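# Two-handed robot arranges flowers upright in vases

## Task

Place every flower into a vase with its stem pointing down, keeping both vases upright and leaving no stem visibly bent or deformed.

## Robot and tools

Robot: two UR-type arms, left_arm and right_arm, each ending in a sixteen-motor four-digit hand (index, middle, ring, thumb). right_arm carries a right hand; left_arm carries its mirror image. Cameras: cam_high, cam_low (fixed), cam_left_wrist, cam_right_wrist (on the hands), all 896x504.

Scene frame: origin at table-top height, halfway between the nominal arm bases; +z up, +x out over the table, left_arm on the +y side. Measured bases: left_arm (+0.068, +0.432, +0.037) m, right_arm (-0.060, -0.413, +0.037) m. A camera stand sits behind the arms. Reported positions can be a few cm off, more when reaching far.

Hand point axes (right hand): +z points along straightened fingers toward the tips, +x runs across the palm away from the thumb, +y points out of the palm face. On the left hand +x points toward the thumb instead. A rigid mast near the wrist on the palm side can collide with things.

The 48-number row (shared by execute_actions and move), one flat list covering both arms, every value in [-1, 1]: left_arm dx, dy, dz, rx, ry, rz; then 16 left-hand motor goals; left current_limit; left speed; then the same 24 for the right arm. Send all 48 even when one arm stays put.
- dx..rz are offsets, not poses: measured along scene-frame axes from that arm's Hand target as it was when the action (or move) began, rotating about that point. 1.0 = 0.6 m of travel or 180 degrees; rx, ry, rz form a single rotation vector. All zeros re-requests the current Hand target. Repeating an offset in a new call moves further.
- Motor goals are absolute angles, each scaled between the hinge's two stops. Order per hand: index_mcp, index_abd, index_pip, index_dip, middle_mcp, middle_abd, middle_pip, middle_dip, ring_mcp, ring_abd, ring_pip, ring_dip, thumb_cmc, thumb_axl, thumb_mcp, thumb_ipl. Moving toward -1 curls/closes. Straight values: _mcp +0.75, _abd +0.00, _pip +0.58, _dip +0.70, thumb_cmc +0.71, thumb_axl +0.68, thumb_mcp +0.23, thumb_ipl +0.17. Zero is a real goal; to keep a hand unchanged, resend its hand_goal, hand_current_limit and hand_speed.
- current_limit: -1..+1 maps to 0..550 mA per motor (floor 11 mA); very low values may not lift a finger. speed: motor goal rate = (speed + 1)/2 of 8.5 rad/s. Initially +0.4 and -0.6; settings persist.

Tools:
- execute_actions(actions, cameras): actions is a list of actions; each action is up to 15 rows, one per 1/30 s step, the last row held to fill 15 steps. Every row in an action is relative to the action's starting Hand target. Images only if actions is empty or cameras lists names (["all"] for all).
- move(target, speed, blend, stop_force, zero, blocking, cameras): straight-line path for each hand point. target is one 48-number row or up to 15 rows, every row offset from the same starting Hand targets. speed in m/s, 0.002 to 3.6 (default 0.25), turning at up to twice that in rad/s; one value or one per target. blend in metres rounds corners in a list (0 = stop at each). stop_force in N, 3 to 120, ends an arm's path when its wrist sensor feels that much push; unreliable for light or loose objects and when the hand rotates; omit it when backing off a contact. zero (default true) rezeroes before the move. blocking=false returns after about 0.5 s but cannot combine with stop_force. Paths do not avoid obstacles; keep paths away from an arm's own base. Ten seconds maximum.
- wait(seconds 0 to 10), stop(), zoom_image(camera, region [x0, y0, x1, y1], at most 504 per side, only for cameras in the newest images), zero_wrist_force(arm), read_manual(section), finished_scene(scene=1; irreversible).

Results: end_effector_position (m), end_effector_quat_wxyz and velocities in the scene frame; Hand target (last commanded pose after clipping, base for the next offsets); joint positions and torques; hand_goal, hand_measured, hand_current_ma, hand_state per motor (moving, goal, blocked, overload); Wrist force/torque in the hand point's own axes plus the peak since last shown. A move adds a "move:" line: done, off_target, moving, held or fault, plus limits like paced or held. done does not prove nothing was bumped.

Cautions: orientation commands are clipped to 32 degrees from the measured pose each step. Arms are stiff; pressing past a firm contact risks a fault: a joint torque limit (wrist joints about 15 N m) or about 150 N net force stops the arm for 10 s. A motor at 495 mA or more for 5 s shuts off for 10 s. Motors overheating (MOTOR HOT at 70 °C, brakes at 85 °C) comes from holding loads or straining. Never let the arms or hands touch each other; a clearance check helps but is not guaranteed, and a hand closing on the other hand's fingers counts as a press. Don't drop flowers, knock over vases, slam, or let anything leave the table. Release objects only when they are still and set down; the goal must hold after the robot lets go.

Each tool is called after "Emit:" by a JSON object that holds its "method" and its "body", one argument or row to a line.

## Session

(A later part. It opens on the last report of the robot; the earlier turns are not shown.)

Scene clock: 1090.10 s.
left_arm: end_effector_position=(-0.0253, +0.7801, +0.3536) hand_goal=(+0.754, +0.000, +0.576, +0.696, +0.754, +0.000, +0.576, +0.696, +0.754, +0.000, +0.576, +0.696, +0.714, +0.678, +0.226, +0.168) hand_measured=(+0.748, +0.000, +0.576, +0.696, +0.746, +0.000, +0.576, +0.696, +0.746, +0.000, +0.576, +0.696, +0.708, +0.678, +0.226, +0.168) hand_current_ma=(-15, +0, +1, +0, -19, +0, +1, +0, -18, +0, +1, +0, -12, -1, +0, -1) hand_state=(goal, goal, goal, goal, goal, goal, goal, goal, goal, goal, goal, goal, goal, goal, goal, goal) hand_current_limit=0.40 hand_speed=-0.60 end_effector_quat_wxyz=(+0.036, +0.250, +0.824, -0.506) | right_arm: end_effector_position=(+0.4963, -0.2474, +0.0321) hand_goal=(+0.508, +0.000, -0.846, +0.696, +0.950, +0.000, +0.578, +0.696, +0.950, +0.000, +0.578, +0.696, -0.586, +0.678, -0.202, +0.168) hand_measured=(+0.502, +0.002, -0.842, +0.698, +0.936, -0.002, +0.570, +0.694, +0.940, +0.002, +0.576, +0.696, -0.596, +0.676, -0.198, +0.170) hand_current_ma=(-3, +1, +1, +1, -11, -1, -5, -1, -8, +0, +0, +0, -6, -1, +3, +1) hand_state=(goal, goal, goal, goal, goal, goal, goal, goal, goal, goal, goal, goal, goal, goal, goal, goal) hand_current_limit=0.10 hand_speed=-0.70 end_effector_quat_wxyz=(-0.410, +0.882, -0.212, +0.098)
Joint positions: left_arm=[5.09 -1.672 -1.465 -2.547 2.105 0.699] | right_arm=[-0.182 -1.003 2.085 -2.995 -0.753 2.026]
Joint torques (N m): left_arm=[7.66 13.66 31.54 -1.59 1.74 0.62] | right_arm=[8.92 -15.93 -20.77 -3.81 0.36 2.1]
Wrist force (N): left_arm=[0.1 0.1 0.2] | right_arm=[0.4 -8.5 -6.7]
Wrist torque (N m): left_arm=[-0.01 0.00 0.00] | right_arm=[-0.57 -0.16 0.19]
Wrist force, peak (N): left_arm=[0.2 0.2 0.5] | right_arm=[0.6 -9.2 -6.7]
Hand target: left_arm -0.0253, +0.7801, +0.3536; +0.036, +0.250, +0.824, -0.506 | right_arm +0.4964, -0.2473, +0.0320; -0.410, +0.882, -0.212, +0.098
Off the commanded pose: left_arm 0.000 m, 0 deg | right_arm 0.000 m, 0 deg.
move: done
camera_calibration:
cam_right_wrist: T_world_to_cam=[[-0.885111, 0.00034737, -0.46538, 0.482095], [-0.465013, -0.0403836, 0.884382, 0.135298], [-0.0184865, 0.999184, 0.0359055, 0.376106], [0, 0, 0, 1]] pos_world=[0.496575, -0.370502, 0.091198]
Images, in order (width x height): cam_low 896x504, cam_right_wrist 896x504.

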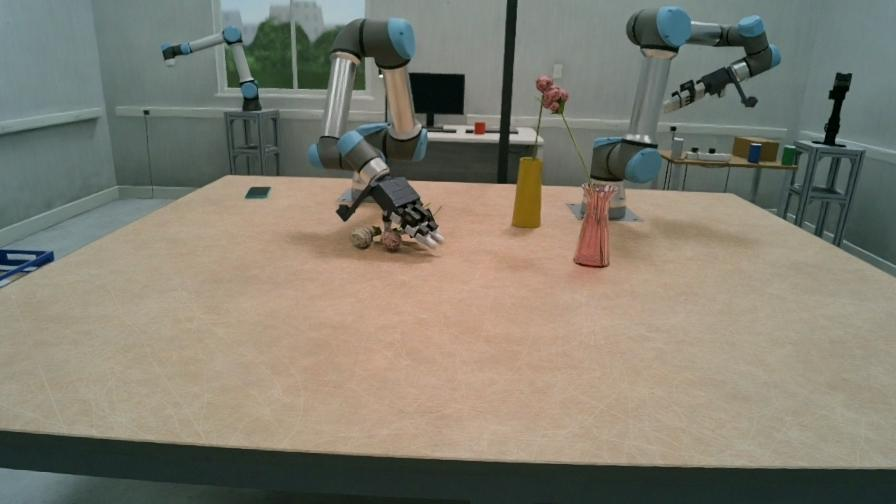

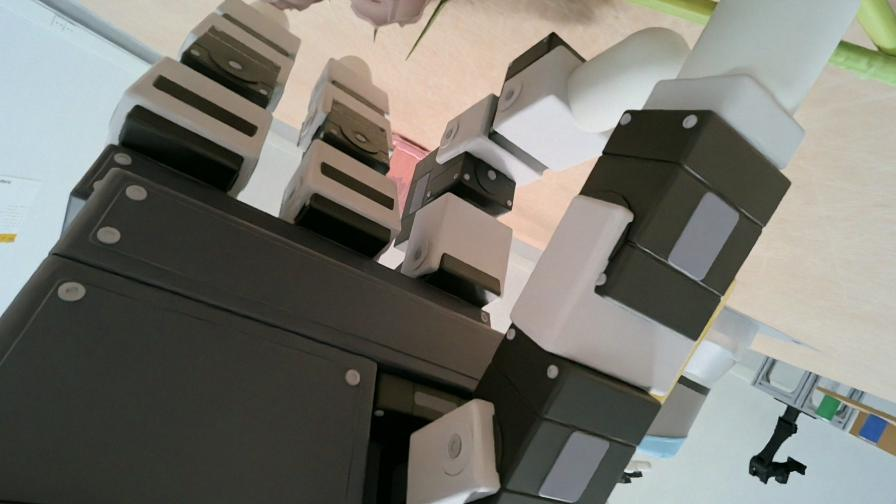

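Emit:
{"method": "move", "body": {
  "target": [
    [0,0,0,0,0,0,0.754,0,0.576,0.696,0.754,0,0.576,0.696,0.754,0,0.576,0.696,0.714,0.678,0.226,0.168,0.4,-0.6,0,0,0.05,0,0,0,0.507,0,-0.847,0.696,0.95,0,0.577,0.696,0.95,0,0.577,0.696,-0.586,0.677,-0.202,0.168,0.1,-0.7],
    [0,0,0,0,0,0,0.754,0,0.576,0.696,0.754,0,0.576,0.696,0.754,0,0.576,0.696,0.714,0.678,0.226,0.168,0.4,-0.6,0,-0.2,0.12,0,0,0,0.507,0,-0.847,0.696,0.95,0,0.577,0.696,0.95,0,0.577,0.696,-0.586,0.677,-0.202,0.168,0.1,-0.7],
    [0,0,0,0,0,0,0.754,0,0.576,0.696,0.754,0,0.576,0.696,0.754,0,0.576,0.696,0.714,0.678,0.226,0.168,0.4,-0.6,0,-0.32,0.15,0,0,0,0.507,0,-0.847,0.696,0.95,0,0.577,0.696,0.95,0,0.577,0.696,-0.586,0.677,-0.202,0.168,0.1,-0.7]
  ],
  "blend": [0.005,0.02,0],
  "speed": [0.04,0.2,0.2],
  "cameras": ["all"]
}}

Scene clock: 1117.57 s.
left_arm: end_effector_position=(-0.0253, +0.7801, +0.3536) hand_goal=(+0.754, +0.000, +0.576, +0.696, +0.754, +0.000, +0.576, +0.696, +0.754, +0.000, +0.576, +0.696, +0.714, +0.678, +0.226, +0.168) hand_measured=(+0.748, +0.000, +0.576, +0.696, +0.746, +0.000, +0.576, +0.696, +0.746, +0.000, +0.576, +0.696, +0.708, +0.678, +0.226, +0.168) hand_current_ma=(-15, +0, +1, +0, -19, +0, +1, +0, -18, +0, +1, +0, -12, -1, +0, -1) hand_state=(goal, goal, goal, goal, goal, goal, goal, goal, goal, goal, goal, goal, goal, goal, goal, goal) hand_current_limit=0.40 hand_speed=-0.60 end_effector_quat_wxyz=(+0.036, +0.250, +0.824, -0.506) | right_arm: end_effector_position=(+0.4964, -0.4393, +0.1220) hand_goal=(+0.508, +0.000, -0.846, +0.696, +0.950, +0.000, +0.578, +0.696, +0.950, +0.000, +0.578, +0.696, -0.586, +0.678, -0.202, +0.168) hand_measured=(+0.502, +0.002, -0.842, +0.698, +0.936, -0.002, +0.570, +0.694, +0.940, +0.002, +0.576, +0.696, -0.590, +0.676, -0.200, +0.170) hand_current_ma=(-3, +1, +1, +1, -11, -1, -5, -1, -8, +0, +0, +0, -1, -1, +1, +1) hand_state=(goal, goal, goal, goal, goal, goal, goal, goal, goal, goal, goal, goal, goal, goal, goal, goal) hand_current_limit=0.10 hand_speed=-0.70 end_effector_quat_wxyz=(-0.410, +0.882, -0.212, +0.098)
Joint positions: left_arm=[5.09 -1.672 -1.465 -2.547 2.105 0.699] | right_arm=[-0.535 -1.251 1.985 -2.247 -0.702 1.498]
Joint torques (N m): left_arm=[7.6 13.27 32.2 -1.65 1.7 0.61] | right_arm=[-9.62 -16.9 -28.03 -0.16 -0.52 -1.87]
Wrist force (N): left_arm=[-0.1 -0.1 0.3] | right_arm=[0.2 0.5 0.0]
Wrist torque (N m): left_arm=[-0.03 0.03 -0.01] | right_arm=[0.09 -0.04 0.12]
Wrist force, peak (N): left_arm=[-0.2 0.4 0.4] | right_arm=[0.5 -10.2 -7.4]
Hand target: left_arm -0.0253, +0.7801, +0.3536; +0.036, +0.250, +0.824, -0.506 | right_arm +0.4964, -0.4393, +0.1220; -0.410, +0.882, -0.212, +0.098
Off the commanded pose: left_arm 0.000 m, 0 deg | right_arm 0.000 m, 0 deg.
move: done
camera_calibration:
cam_left_wrist: T_world_to_cam=[[0.413719, -0.525305, 0.743566, 0.123766], [-0.434367, 0.603892, 0.668311, -0.767155], [-0.800101, -0.599474, 0.0216662, 0.561185], [0, 0, 0, 1]] pos_world=[0.0645736, 0.86471, 0.408512]
cam_right_wrist: T_world_to_cam=[[-0.885051, 0.00048249, -0.465495, 0.524066], [-0.465136, -0.0402008, 0.884326, 0.0482169], [-0.0182866, 0.999192, 0.0358042, 0.564544], [0, 0, 0, 1]] pos_world=[0.496576, -0.562402, 0.181097]

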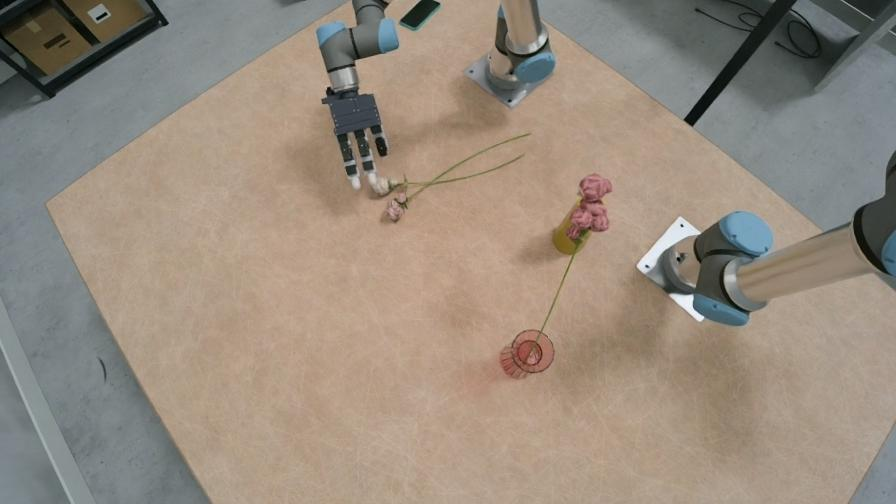

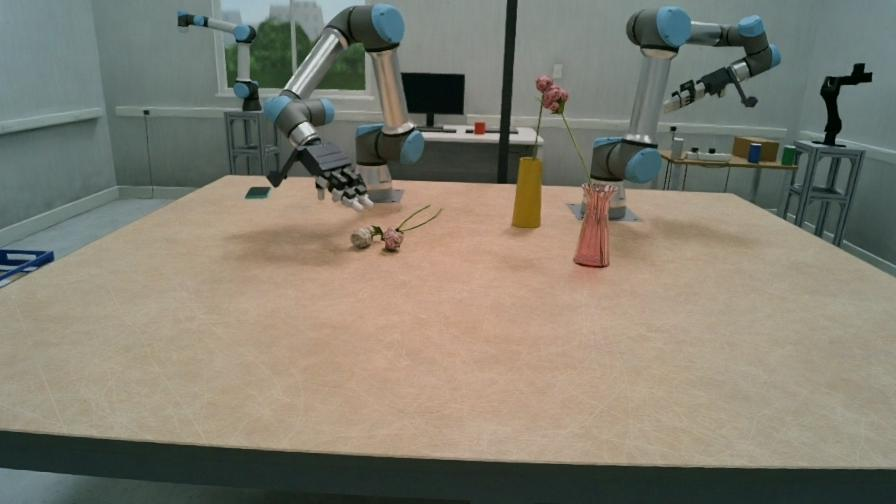

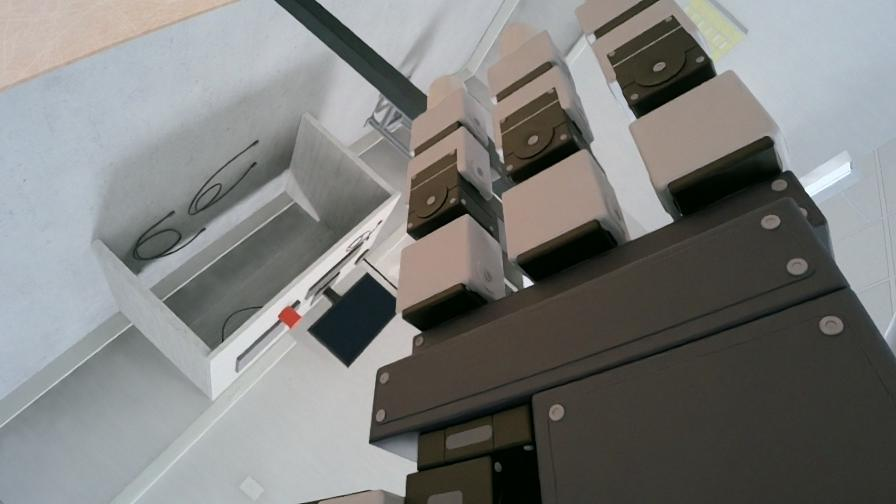

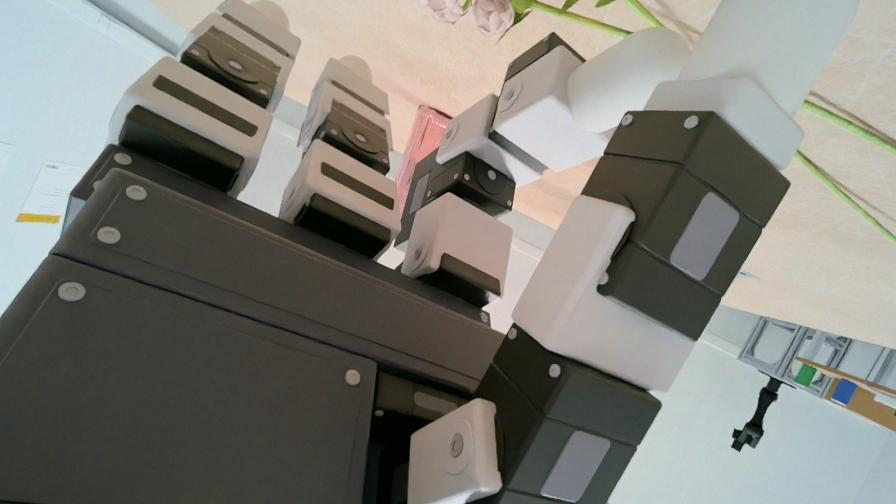

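Emit:
{"method": "zoom_image", "body": {
  "camera": "cam_high",
  "region": [340, 110, 560, 240]
}}

Emit:
{"method": "zoom_image", "body": {
  "camera": "cam_low",
  "region": [320, 170, 470, 260]
}}

Scaled by 2.291 from the camera's 896x504 image, which has a finer 1280x720 frame.

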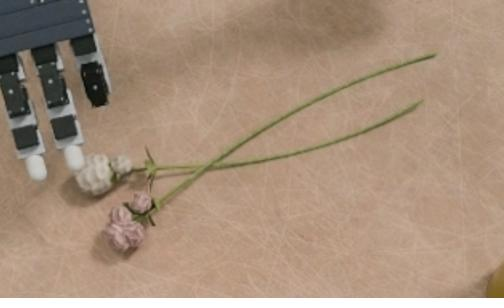

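Scaled by 3.360 from the camera's 896x504 image, which has a finer 1280x720 frame.

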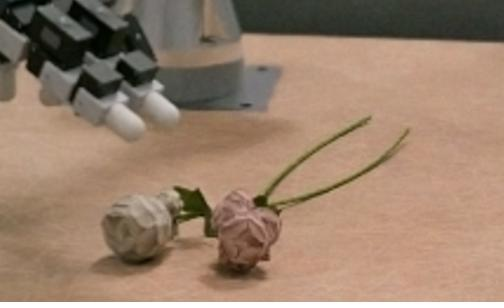

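Emit:
{"method": "move", "body": {
  "target": [
    [0,0,0,0,0,0,0.754,0,0.576,0.696,0.754,0,0.576,0.696,0.754,0,0.576,0.696,0.714,0.678,0.226,0.168,0.4,-0.6,0.0383,0.3205,0,0,0,0,0.507,0,-0.847,0.696,0.95,0,0.577,0.696,0.95,0,0.577,0.696,-0.586,0.677,-0.202,0.168,0.1,-0.7],
    [0,0,0,0,0,0,0.754,0,0.576,0.696,0.754,0,0.576,0.696,0.754,0,0.576,0.696,0.714,0.678,0.226,0.168,0.4,-0.6,0.0383,0.3205,-0.1,0,0,0,0.507,0,-0.847,0.696,0.95,0,0.577,0.696,0.95,0,0.577,0.696,-0.586,0.677,-0.202,0.168,0.1,-0.7]
  ],
  "speed": [0.2,0.1],
  "cameras": ["all"]
}}

Scene clock: 1193.63 s.
left_arm: end_effector_position=(-0.0253, +0.7801, +0.3536) hand_goal=(+0.754, +0.000, +0.576, +0.696, +0.754, +0.000, +0.576, +0.696, +0.754, +0.000, +0.576, +0.696, +0.714, +0.678, +0.226, +0.168) hand_measured=(+0.748, +0.000, +0.576, +0.696, +0.746, +0.000, +0.576, +0.696, +0.746, +0.000, +0.576, +0.696, +0.708, +0.678, +0.226, +0.168) hand_current_ma=(-15, +0, +1, +0, -19, +0, +1, +0, -18, +0, +1, +0, -12, -1, +0, -1) hand_state=(goal, goal, goal, goal, goal, goal, goal, goal, goal, goal, goal, goal, goal, goal, goal, goal) hand_current_limit=0.40 hand_speed=-0.60 end_effector_quat_wxyz=(+0.036, +0.250, +0.824, -0.506) | right_arm: end_effector_position=(+0.5193, -0.2471, +0.0621) hand_goal=(+0.508, +0.000, -0.846, +0.696, +0.950, +0.000, +0.578, +0.696, +0.950, +0.000, +0.578, +0.696, -0.586, +0.678, -0.202, +0.168) hand_measured=(+0.502, +0.002, -0.842, +0.698, +0.936, -0.002, +0.570, +0.694, +0.940, +0.002, +0.576, +0.696, -0.590, +0.676, -0.200, +0.170) hand_current_ma=(-3, +1, +1, +1, -11, -1, -5, -1, -8, +0, +0, +0, -1, -1, +1, +1) hand_state=(goal, goal, goal, goal, goal, goal, goal, goal, goal, goal, goal, goal, goal, goal, goal, goal) hand_current_limit=0.10 hand_speed=-0.70 end_effector_quat_wxyz=(-0.410, +0.882, -0.212, +0.098)
Joint positions: left_arm=[5.09 -1.672 -1.465 -2.547 2.105 0.699] | right_arm=[-0.175 -1.037 2.011 -2.895 -0.756 2.036]
Joint torques (N m): left_arm=[7.27 13.19 31.63 -1.53 1.68 0.58] | right_arm=[7.99 -22.46 -3.46 -5.03 -0.79 2.38]
Wrist force (N): left_arm=[0.1 0.0 0.3] | right_arm=[0.5 0.7 0.0]
Wrist torque (N m): left_arm=[-0.03 0.00 0.01] | right_arm=[0.12 -0.06 0.08]
Wrist force, peak (N): left_arm=[0.1 0.1 0.7] | right_arm=[0.7 1.0 -0.6]
Hand target: left_arm -0.0253, +0.7801, +0.3536; +0.036, +0.250, +0.824, -0.506 | right_arm +0.5194, -0.2470, +0.0620; -0.410, +0.882, -0.212, +0.098
Off the commanded pose: left_arm 0.000 m, 0 deg | right_arm 0.000 m, 0 deg.
move: done
camera_calibration:
cam_left_wrist: T_world_to_cam=[[0.413719, -0.525305, 0.743566, 0.123766], [-0.434367, 0.603892, 0.668311, -0.767155], [-0.800101, -0.599474, 0.0216662, 0.561185], [0, 0, 0, 1]] pos_world=[0.0645736, 0.86471, 0.408512]
cam_right_wrist: T_world_to_cam=[[-0.885111, 0.000300861, -0.465381, 0.516396], [-0.465013, -0.0402953, 0.884386, 0.119506], [-0.0184866, 0.999188, 0.0358057, 0.375167], [0, 0, 0, 1]] pos_world=[0.519575, -0.370202, 0.121198]

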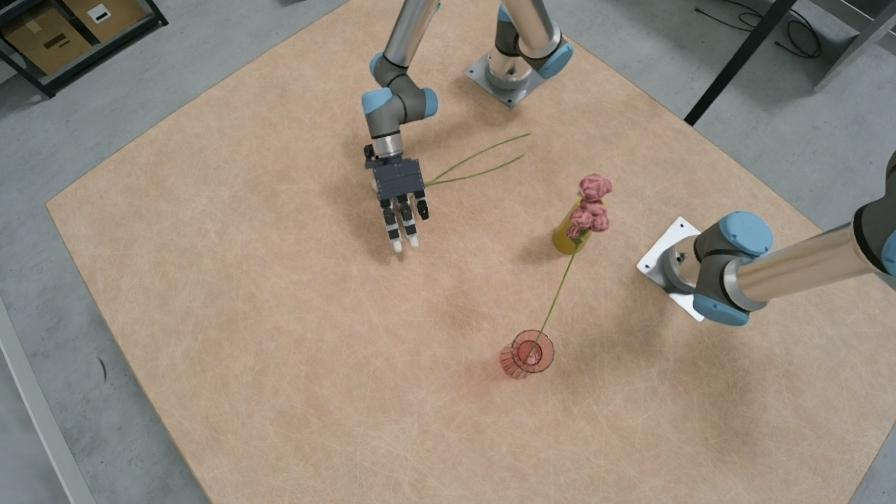

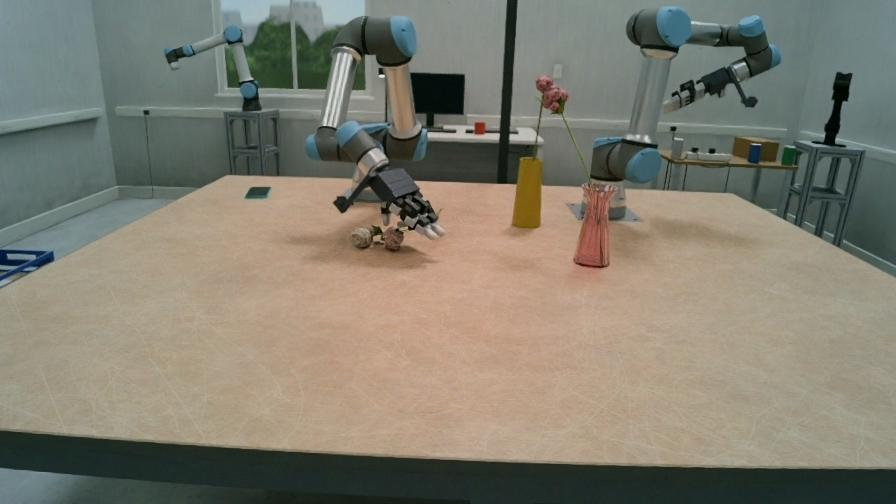

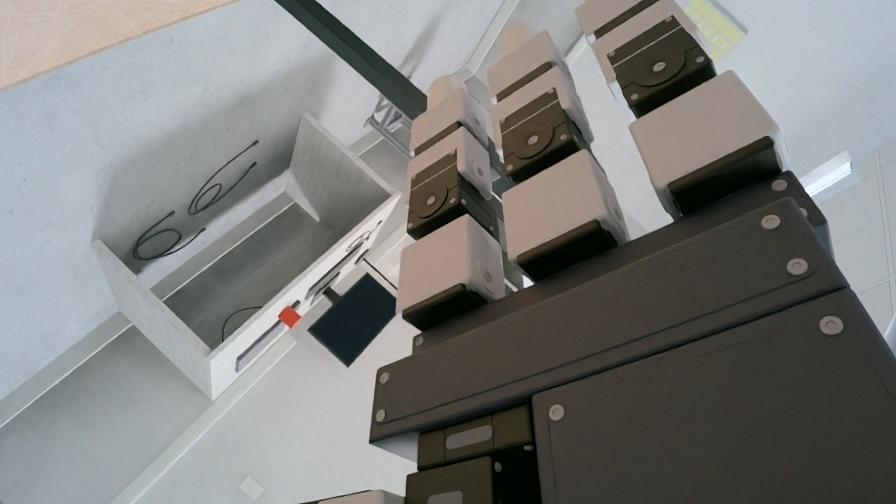

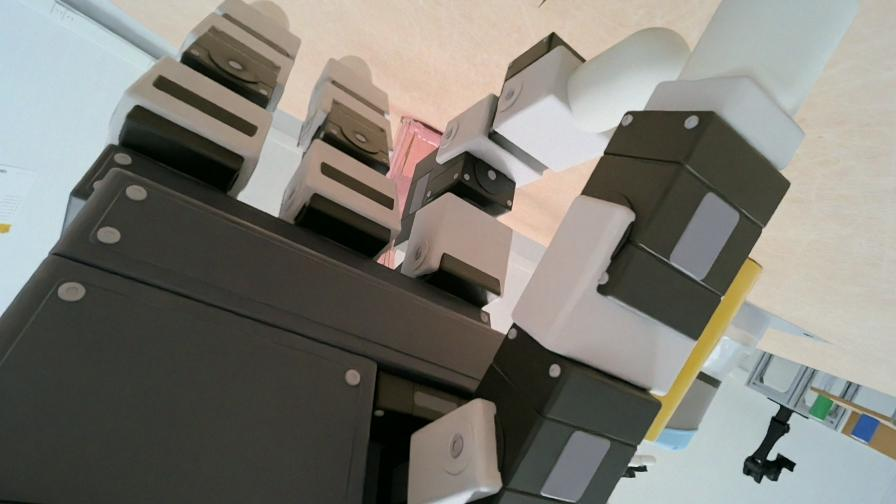

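Emit:
{"method": "move", "body": {
  "target": [0,0,0,0,0,0,0.754,0,0.576,0.696,0.754,0,0.576,0.696,0.754,0,0.576,0.696,0.714,0.678,0.226,0.168,0.4,-0.6,0,0,-0.0367,0,0,0,0.507,0,-0.847,0.696,0.95,0,0.577,0.696,0.95,0,0.577,0.696,-0.586,0.677,-0.202,0.168,0.1,-0.7],
  "speed": 0.04,
  "stop_force": 5,
  "cameras": ["cam_low","cam_right_wrist"]
}}

Emit:
{"method": "zoom_image", "body": {
  "camera": "cam_right_wrist",
  "region": [480, 0, 896, 160]
}}

Emit:
{"method": "zoom_image", "body": {
  "camera": "cam_low",
  "region": [320, 150, 470, 260]
}}

Scene clock: 1204.40 s.
left_arm: end_effector_position=(-0.0253, +0.7801, +0.3536) hand_goal=(+0.754, +0.000, +0.576, +0.696, +0.754, +0.000, +0.576, +0.696, +0.754, +0.000, +0.576, +0.696, +0.714, +0.678, +0.226, +0.168) hand_measured=(+0.748, +0.000, +0.576, +0.696, +0.746, +0.000, +0.576, +0.696, +0.746, +0.000, +0.576, +0.696, +0.708, +0.678, +0.226, +0.168) hand_current_ma=(-15, +0, +1, +0, -19, +0, +1, +0, -18, +0, +1, +0, -12, -1, +0, -1) hand_state=(goal, goal, goal, goal, goal, goal, goal, goal, goal, goal, goal, goal, goal, goal, goal, goal) hand_current_limit=0.40 hand_speed=-0.60 end_effector_quat_wxyz=(+0.036, +0.250, +0.824, -0.506) | right_arm: end_effector_position=(+0.5194, -0.2470, +0.0400) hand_goal=(+0.508, +0.000, -0.846, +0.696, +0.950, +0.000, +0.578, +0.696, +0.950, +0.000, +0.578, +0.696, -0.586, +0.678, -0.202, +0.168) hand_measured=(+0.502, +0.002, -0.842, +0.698, +0.936, -0.002, +0.570, +0.694, +0.940, +0.002, +0.576, +0.696, -0.590, +0.676, -0.200, +0.170) hand_current_ma=(-3, +1, +1, +1, -11, -1, -5, -1, -8, +0, +0, +0, -1, -1, +1, +1) hand_state=(goal, goal, goal, goal, goal, goal, goal, goal, goal, goal, goal, goal, goal, goal, goal, goal) hand_current_limit=0.10 hand_speed=-0.70 end_effector_quat_wxyz=(-0.410, +0.882, -0.212, +0.098)
Joint positions: left_arm=[5.09 -1.672 -1.465 -2.547 2.105 0.699] | right_arm=[-0.175 -0.988 2.016 -2.948 -0.756 2.036]
Joint torques (N m): left_arm=[6.87 13.73 31.62 -1.62 1.71 0.59] | right_arm=[-1.92 -22.02 -1.9 -5.21 0.26 2.53]
Wrist force (N): left_arm=[0.0 0.0 0.0] | right_arm=[0.9 0.5 -0.1]
Wrist torque (N m): left_arm=[-0.01 0.01 0.01] | right_arm=[0.12 -0.13 0.11]
Wrist force, peak (N): left_arm=[0.0 -0.2 0.6] | right_arm=[0.9 0.5 -0.1]
Hand target: left_arm -0.0253, +0.7801, +0.3536; +0.036, +0.250, +0.824, -0.506 | right_arm +0.5194, -0.2470, +0.0400; -0.410, +0.882, -0.212, +0.098
Off the commanded pose: left_arm 0.000 m, 0 deg | right_arm 0.000 m, 0 deg.
move: done
camera_calibration:
cam_right_wrist: T_world_to_cam=[[-0.885069, 0.000303938, -0.465459, 0.506098], [-0.465092, -0.0402943, 0.884345, 0.139101], [-0.0184865, 0.999188, 0.0358046, 0.375859], [0, 0, 0, 1]] pos_world=[0.519575, -0.370102, 0.0990974]
Images, in order (width x height): cam_low 896x504, cam_right_wrist 896x504.

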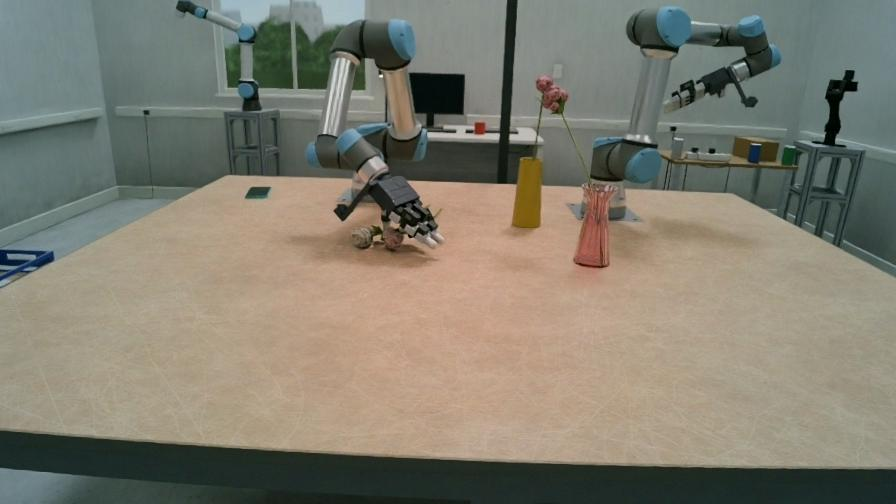

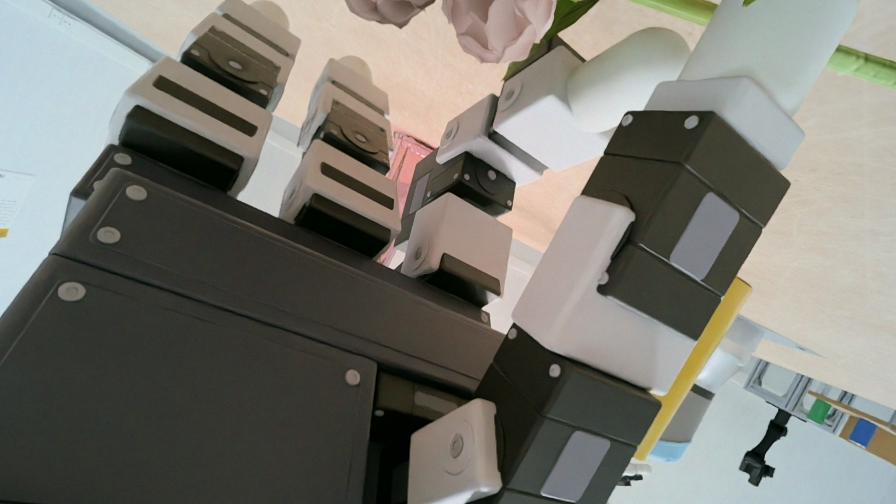

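Scaled by 1.212 from the camera's 896x504 image, which has a finer 1280x720 frame.

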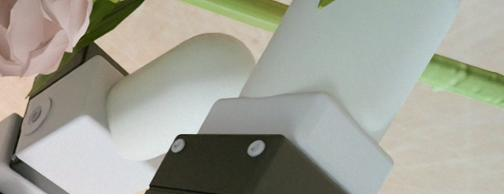

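Scaled by 3.360 from the camera's 896x504 image, which has a finer 1280x720 frame.

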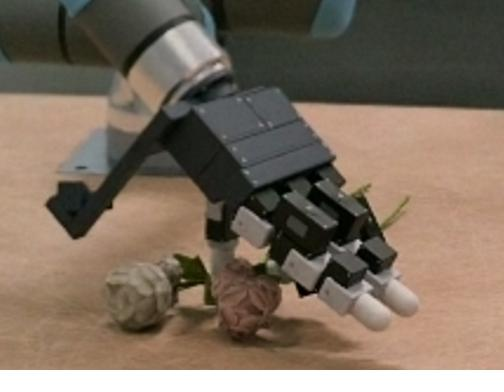

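Emit:
{"method": "move", "body": {
  "target": [
    [0,0,0,0,0,0,0.754,0,0.576,0.696,0.754,0,0.576,0.696,0.754,0,0.576,0.696,0.714,0.678,0.226,0.168,0.4,-0.6,0,0,-0.005,0,0,0,0.507,0,-0.847,0.696,0.95,0,0.577,0.696,0.95,0,0.577,0.696,-0.586,0.677,-0.202,0.168,0.1,-0.7]
  ],
  "speed": 0.04,
  "stop_force": 5,
  "cameras": []
}}

Emit:
{"method": "move", "body": {
  "target": [0,0,0,0,0,0,0.754,0,0.576,0.696,0.754,0,0.576,0.696,0.754,0,0.576,0.696,0.714,0.678,0.226,0.168,0.4,-0.6,0,0,0,0,0,0,0.233,0,-0.664,0.696,0.95,0,0.577,0.696,0.95,0,0.577,0.696,-0.586,0.677,-0.292,0.168,0.0,-0.85],
  "cameras": ["cam_low","cam_right_wrist"]
}}

Emit:
{"method": "zoom_image", "body": {
  "camera": "cam_right_wrist",
  "region": [480, 0, 896, 160]
}}

Scene clock: 1223.67 s.
left_arm: end_effector_position=(-0.0253, +0.7801, +0.3536) hand_goal=(+0.754, +0.000, +0.576, +0.696, +0.754, +0.000, +0.576, +0.696, +0.754, +0.000, +0.576, +0.696, +0.714, +0.678, +0.226, +0.168) hand_measured=(+0.748, +0.000, +0.576, +0.696, +0.746, +0.000, +0.576, +0.696, +0.746, +0.000, +0.576, +0.696, +0.708, +0.678, +0.226, +0.168) hand_current_ma=(-15, +0, +1, +0, -19, +0, +1, +0, -18, +0, +1, +0, -12, -1, +0, -1) hand_state=(goal, goal, goal, goal, goal, goal, goal, goal, goal, goal, goal, goal, goal, goal, goal, goal) hand_current_limit=0.40 hand_speed=-0.60 end_effector_quat_wxyz=(+0.036, +0.250, +0.824, -0.506) | right_arm: end_effector_position=(+0.5194, -0.2470, +0.0370) hand_goal=(+0.508, +0.000, -0.846, +0.696, +0.950, +0.000, +0.578, +0.696, +0.950, +0.000, +0.578, +0.696, -0.586, +0.678, -0.202, +0.168) hand_measured=(+0.502, +0.002, -0.842, +0.698, +0.936, -0.002, +0.570, +0.694, +0.940, +0.002, +0.576, +0.696, -0.590, +0.676, -0.200, +0.170) hand_current_ma=(-3, +1, +1, +1, -11, -1, -5, -1, -8, +0, +0, +0, -1, -1, +1, +1) hand_state=(goal, goal, goal, goal, goal, goal, goal, goal, goal, goal, goal, goal, goal, goal, goal, goal) hand_current_limit=0.10 hand_speed=-0.70 end_effector_quat_wxyz=(-0.410, +0.882, -0.212, +0.098)
Joint positions: left_arm=[5.09 -1.672 -1.465 -2.547 2.105 0.699] | right_arm=[-0.175 -0.982 2.016 -2.955 -0.756 2.036]
Joint torques (N m): left_arm=[7.54 13.36 31.01 -1.53 1.78 0.57] | right_arm=[-1.18 -22.79 -1.99 -5.04 -0.19 1.52]
Wrist force (N): left_arm=[0.1 -0.1 0.0] | right_arm=[0.4 0.5 -0.1]
Wrist torque (N m): left_arm=[-0.01 0.00 0.01] | right_arm=[0.10 -0.08 0.07]
Wrist force, peak (N): left_arm=[0.2 -0.1 0.7] | right_arm=[0.9 0.4 -0.4]
Hand target: left_arm -0.0253, +0.7801, +0.3536; +0.036, +0.250, +0.824, -0.506 | right_arm +0.5194, -0.2470, +0.0370; -0.410, +0.882, -0.212, +0.098
Off the commanded pose: left_arm 0.000 m, 0 deg | right_arm 0.000 m, 0 deg.
move: done
No camera images: "cameras" was empty.

Scene clock: 1224.47 s.
left_arm: end_effector_position=(-0.0253, +0.7801, +0.3536) hand_goal=(+0.754, +0.000, +0.576, +0.696, +0.754, +0.000, +0.576, +0.696, +0.754, +0.000, +0.576, +0.696, +0.714, +0.678, +0.226, +0.168) hand_measured=(+0.748, +0.000, +0.576, +0.696, +0.746, +0.000, +0.576, +0.696, +0.746, +0.000, +0.576, +0.696, +0.708, +0.678, +0.226, +0.168) hand_current_ma=(-15, +0, +1, +0, -19, +0, +1, +0, -18, +0, +1, +0, -12, -1, +0, -1) hand_state=(goal, goal, goal, goal, goal, goal, goal, goal, goal, goal, goal, goal, goal, goal, goal, goal) hand_current_limit=0.40 hand_speed=-0.60 end_effector_quat_wxyz=(+0.036, +0.250, +0.824, -0.506) | right_arm: end_effector_position=(+0.5194, -0.2470, +0.0370) hand_goal=(+0.234, +0.000, -0.664, +0.696, +0.950, +0.000, +0.578, +0.696, +0.950, +0.000, +0.578, +0.696, -0.586, +0.678, -0.292, +0.168) hand_measured=(+0.308, +0.002, -0.650, +0.700, +0.936, -0.002, +0.570, +0.694, +0.940, +0.002, +0.576, +0.696, -0.590, +0.676, -0.268, +0.178) hand_current_ma=(+164, +1, +10, +2, -11, -1, -5, -1, -8, +0, +0, +0, -1, -1, +40, +12) hand_state=(blocked, goal, goal, goal, goal, goal, goal, goal, goal, goal, goal, goal, goal, goal, blocked, goal) hand_current_limit=0.00 hand_speed=-0.85 end_effector_quat_wxyz=(-0.410, +0.882, -0.212, +0.098)
Joint positions: left_arm=[5.09 -1.672 -1.465 -2.547 2.105 0.699] | right_arm=[-0.175 -0.982 2.016 -2.955 -0.756 2.036]
Joint torques (N m): left_arm=[7.6 13.36 31.22 -1.58 1.77 0.55] | right_arm=[-1.13 -22.61 -2.33 -4.43 -0.2 1.46]
Wrist force (N): left_arm=[0.1 -0.1 0.2] | right_arm=[0.9 -0.7 -0.5]
Wrist torque (N m): left_arm=[-0.04 -0.02 0.02] | right_arm=[0.07 -0.11 0.11]
Wrist force, peak (N): left_arm=[0.1 0.1 0.8] | right_arm=[1.2 -1.7 -0.8]
Hand target: left_arm -0.0253, +0.7801, +0.3536; +0.036, +0.250, +0.824, -0.506 | right_arm +0.5194, -0.2470, +0.0370; -0.410, +0.882, -0.212, +0.098
Off the commanded pose: left_arm 0.000 m, 0 deg | right_arm 0.000 m, 0 deg.
move: done
camera_calibration:
cam_right_wrist: T_world_to_cam=[[-0.885048, 0.000305553, -0.4655, 0.504695], [-0.465133, -0.0402938, 0.884323, 0.141778], [-0.0184865, 0.999188, 0.035804, 0.375966], [0, 0, 0, 1]] pos_world=[0.519575, -0.370102, 0.0960973]
Images, in order (width x height): cam_low 896x504, cam_right_wrist 896x504.

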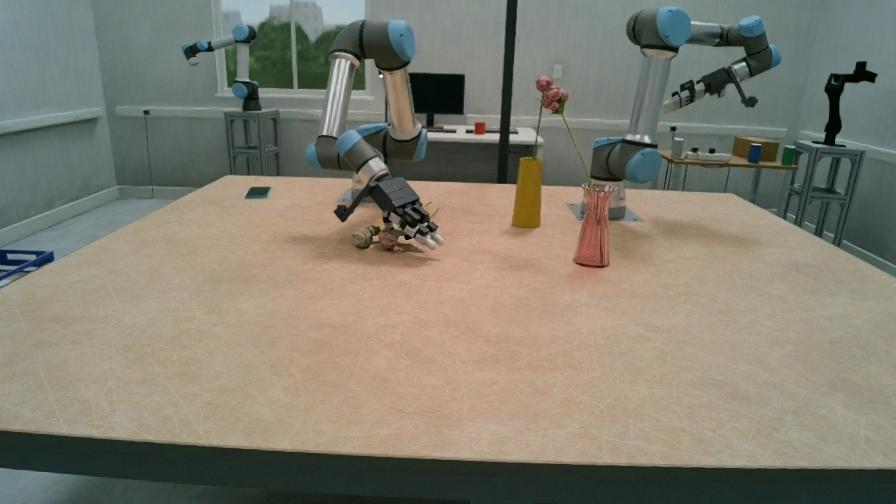

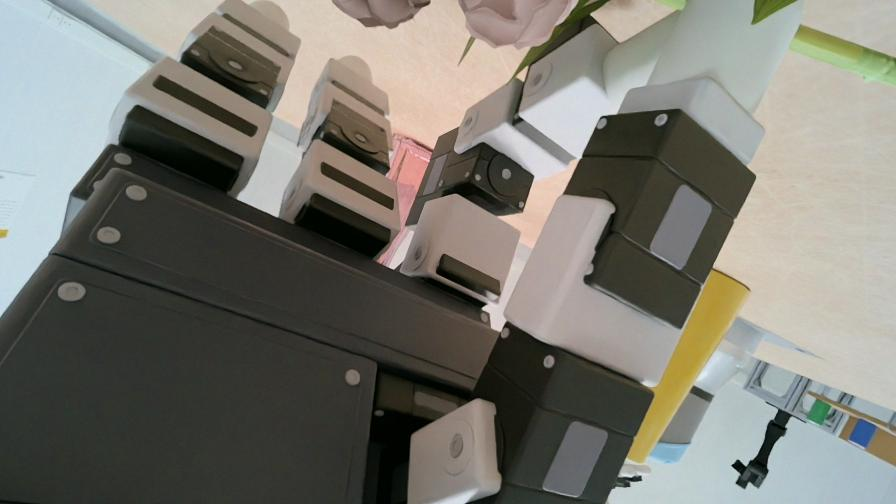

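Scaled by 1.212 from the camera's 896x504 image, which has a finer 1280x720 frame.

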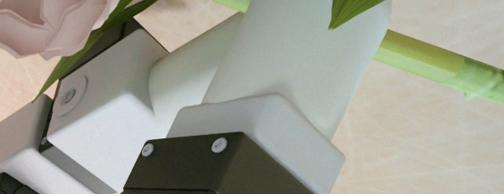

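Emit:
{"method": "move", "body": {
  "target": [0,0,0,0,0,0,0.754,0,0.576,0.696,0.754,0,0.576,0.696,0.754,0,0.576,0.696,0.714,0.678,0.226,0.168,0.4,-0.6,0,0,0,0,0,0,0.18,0,-0.664,0.696,0.95,0,0.577,0.696,0.95,0,0.577,0.696,-0.586,0.677,-0.34,0.168,0.1,-0.85],
  "cameras": []
}}

Emit:
{"method": "move", "body": {
  "target": [0,0,0,0,0,0,0.754,0,0.576,0.696,0.754,0,0.576,0.696,0.754,0,0.576,0.696,0.714,0.678,0.226,0.168,0.4,-0.6,0,0,0.1,0,0,0,0.18,0,-0.664,0.696,0.95,0,0.577,0.696,0.95,0,0.577,0.696,-0.586,0.677,-0.34,0.168,0.1,-0.85],
  "speed": 0.06,
  "cameras": ["all"]
}}

Emit:
{"method": "zoom_image", "body": {
  "camera": "cam_high",
  "region": [340, 100, 560, 260]
}}

Emit:
{"method": "zoom_image", "body": {
  "camera": "cam_low",
  "region": [320, 150, 470, 260]
}}

Scene clock: 1232.70 s.
left_arm: end_effector_position=(-0.0253, +0.7801, +0.3536) hand_goal=(+0.754, +0.000, +0.576, +0.696, +0.754, +0.000, +0.576, +0.696, +0.754, +0.000, +0.576, +0.696, +0.714, +0.678, +0.226, +0.168) hand_measured=(+0.748, +0.000, +0.576, +0.696, +0.746, +0.000, +0.576, +0.696, +0.746, +0.000, +0.576, +0.696, +0.708, +0.678, +0.226, +0.168) hand_current_ma=(-15, +0, +1, +0, -19, +0, +1, +0, -18, +0, +1, +0, -12, -1, +0, -1) hand_state=(goal, goal, goal, goal, goal, goal, goal, goal, goal, goal, goal, goal, goal, goal, goal, goal) hand_current_limit=0.40 hand_speed=-0.60 end_effector_quat_wxyz=(+0.036, +0.250, +0.824, -0.506) | right_arm: end_effector_position=(+0.5194, -0.2470, +0.0370) hand_goal=(+0.180, +0.000, -0.664, +0.696, +0.950, +0.000, +0.578, +0.696, +0.950, +0.000, +0.578, +0.696, -0.586, +0.678, -0.340, +0.168) hand_measured=(+0.292, +0.002, -0.642, +0.704, +0.936, -0.002, +0.570, +0.694, +0.940, +0.002, +0.576, +0.696, -0.590, +0.676, -0.268, +0.186) hand_current_ma=(+303, +1, +21, +5, -11, -1, -5, -1, -8, +0, +0, +0, -1, -1, +222, +25) hand_state=(blocked, goal, blocked, goal, goal, goal, goal, goal, goal, goal, goal, goal, goal, goal, blocked, goal) hand_current_limit=0.10 hand_speed=-0.85 end_effector_quat_wxyz=(-0.410, +0.882, -0.212, +0.098)
Joint positions: left_arm=[5.09 -1.672 -1.465 -2.547 2.105 0.699] | right_arm=[-0.175 -0.982 2.016 -2.955 -0.756 2.036]
Joint torques (N m): left_arm=[7.11 13.31 31.36 -1.55 1.72 0.58] | right_arm=[-0.8 -23.12 -2.58 -0.27 -0.3 1.29]
Wrist force (N): left_arm=[0.1 -0.2 0.2] | right_arm=[1.0 -1.2 -0.7]
Wrist torque (N m): left_arm=[-0.03 -0.01 0.02] | right_arm=[0.03 -0.12 0.10]
Wrist force, peak (N): left_arm=[0.2 0.3 0.8] | right_arm=[1.1 -2.0 -1.1]
Hand target: left_arm -0.0253, +0.7801, +0.3536; +0.036, +0.250, +0.824, -0.506 | right_arm +0.5194, -0.2470, +0.0370; -0.410, +0.882, -0.212, +0.098
Off the commanded pose: left_arm 0.000 m, 0 deg | right_arm 0.000 m, 0 deg.
move: done
No camera images: "cameras" was empty.

Scene clock: 1234.30 s.
left_arm: end_effector_position=(-0.0253, +0.7801, +0.3536) hand_goal=(+0.754, +0.000, +0.576, +0.696, +0.754, +0.000, +0.576, +0.696, +0.754, +0.000, +0.576, +0.696, +0.714, +0.678, +0.226, +0.168) hand_measured=(+0.748, +0.000, +0.576, +0.696, +0.746, +0.000, +0.576, +0.696, +0.746, +0.000, +0.576, +0.696, +0.708, +0.678, +0.226, +0.168) hand_current_ma=(-15, +0, +1, +0, -19, +0, +1, +0, -18, +0, +1, +0, -12, -1, +0, -1) hand_state=(goal, goal, goal, goal, goal, goal, goal, goal, goal, goal, goal, goal, goal, goal, goal, goal) hand_current_limit=0.40 hand_speed=-0.60 end_effector_quat_wxyz=(+0.036, +0.250, +0.824, -0.506) | right_arm: end_effector_position=(+0.5194, -0.2470, +0.0968) hand_goal=(+0.180, +0.000, -0.664, +0.696, +0.950, +0.000, +0.578, +0.696, +0.950, +0.000, +0.578, +0.696, -0.586, +0.678, -0.340, +0.168) hand_measured=(+0.268, +0.002, -0.640, +0.706, +0.936, -0.002, +0.570, +0.694, +0.940, +0.002, +0.576, +0.696, -0.594, +0.676, -0.272, +0.186) hand_current_ma=(+221, +1, +27, +6, -11, -1, -5, -1, -8, +0, +0, +0, -4, -1, +199, +26) hand_state=(blocked, goal, blocked, goal, goal, goal, goal, goal, goal, goal, goal, goal, goal, goal, blocked, goal) hand_current_limit=0.10 hand_speed=-0.85 end_effector_quat_wxyz=(-0.410, +0.882, -0.212, +0.098)
Joint positions: left_arm=[5.09 -1.672 -1.465 -2.547 2.105 0.699] | right_arm=[-0.175 -1.109 1.998 -2.809 -0.756 2.036]
Joint torques (N m): left_arm=[7.04 13.67 31.26 -1.57 1.74 0.6] | right_arm=[-7.87 -47.55 -27.11 -0.69 1.35 -2.05]
Wrist force (N): left_arm=[0.3 0.0 0.3] | right_arm=[0.6 0.5 0.0]
Wrist torque (N m): left_arm=[-0.02 -0.03 0.03] | right_arm=[0.12 -0.08 0.08]
Wrist force, peak (N): left_arm=[-0.1 0.4 0.6] | right_arm=[0.9 -2.0 -0.9]
Hand target: left_arm -0.0253, +0.7801, +0.3536; +0.036, +0.250, +0.824, -0.506 | right_arm +0.5194, -0.2470, +0.0970; -0.410, +0.882, -0.212, +0.098
Off the commanded pose: left_arm 0.000 m, 0 deg | right_arm 0.000 m, 0 deg.
move: done
camera_calibration:
cam_left_wrist: T_world_to_cam=[[0.413719, -0.525305, 0.743566, 0.123766], [-0.434367, 0.603892, 0.668311, -0.767155], [-0.800101, -0.599474, 0.0216662, 0.561185], [0, 0, 0, 1]] pos_world=[0.0645736, 0.86471, 0.408512]
cam_right_wrist: T_world_to_cam=[[-0.885069, 0.000303977, -0.46546, 0.532536], [-0.465093, -0.0402943, 0.884344, 0.0888706], [-0.0184865, 0.999188, 0.0358046, 0.373825], [0, 0, 0, 1]] pos_world=[0.519575, -0.370102, 0.155897]

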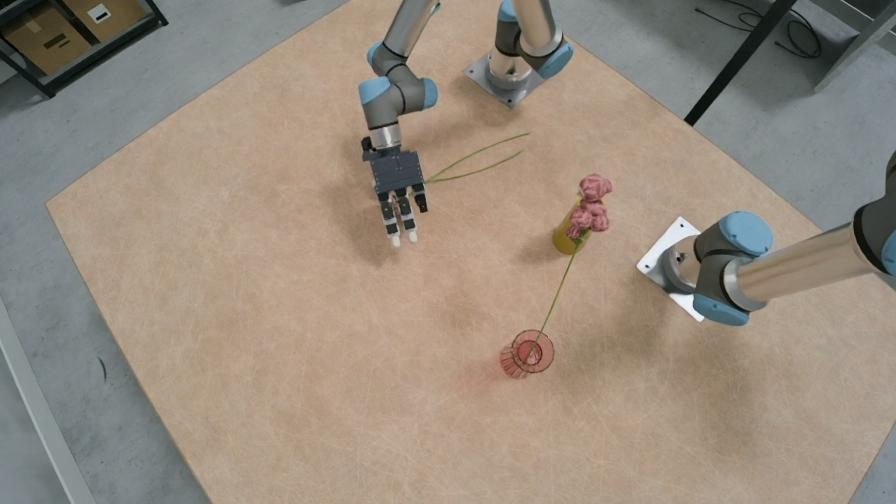

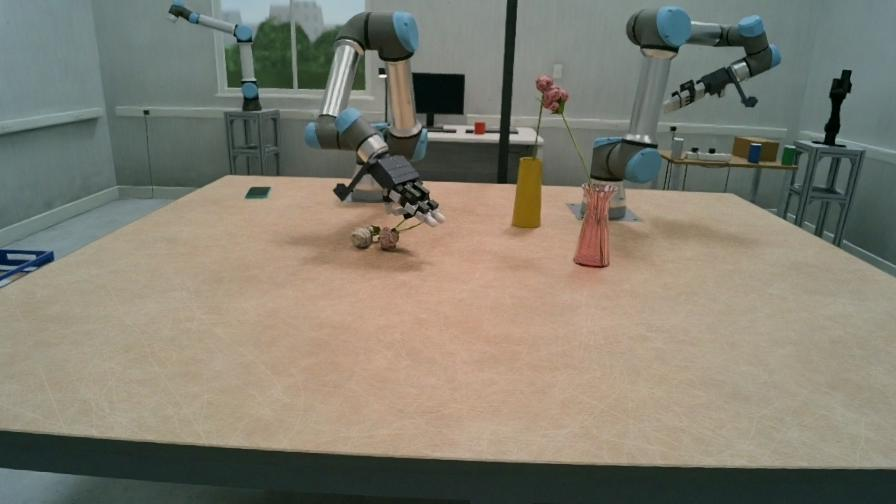

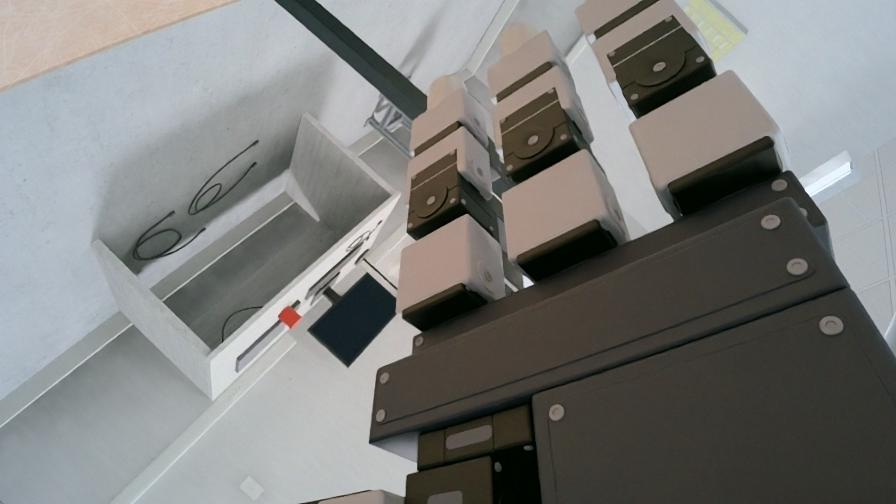

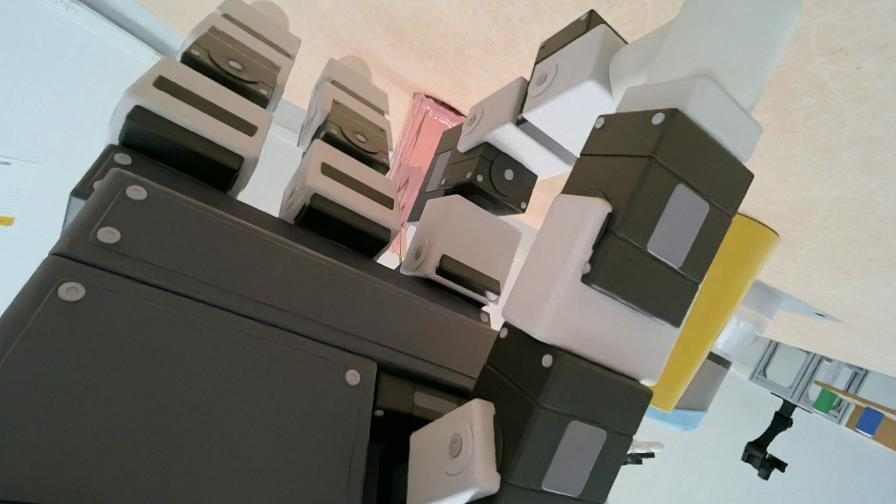

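Scaled by 2.291 from the camera's 896x504 image, which has a finer 1280x720 frame.

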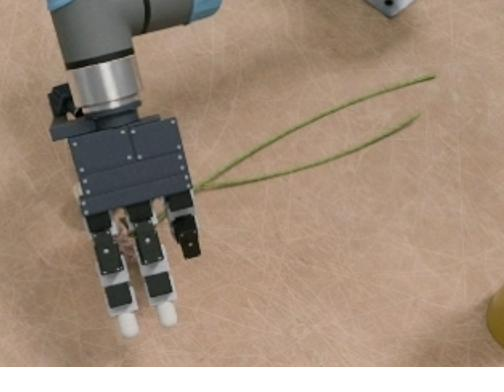

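Scaled by 3.360 from the camera's 896x504 image, which has a finer 1280x720 frame.

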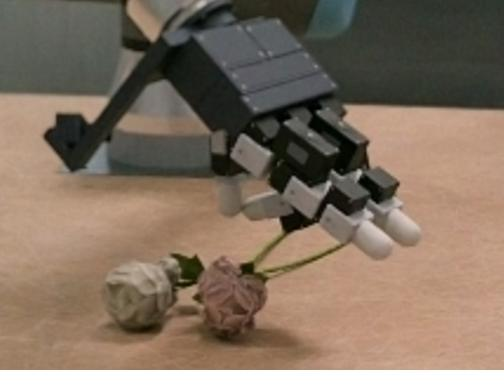

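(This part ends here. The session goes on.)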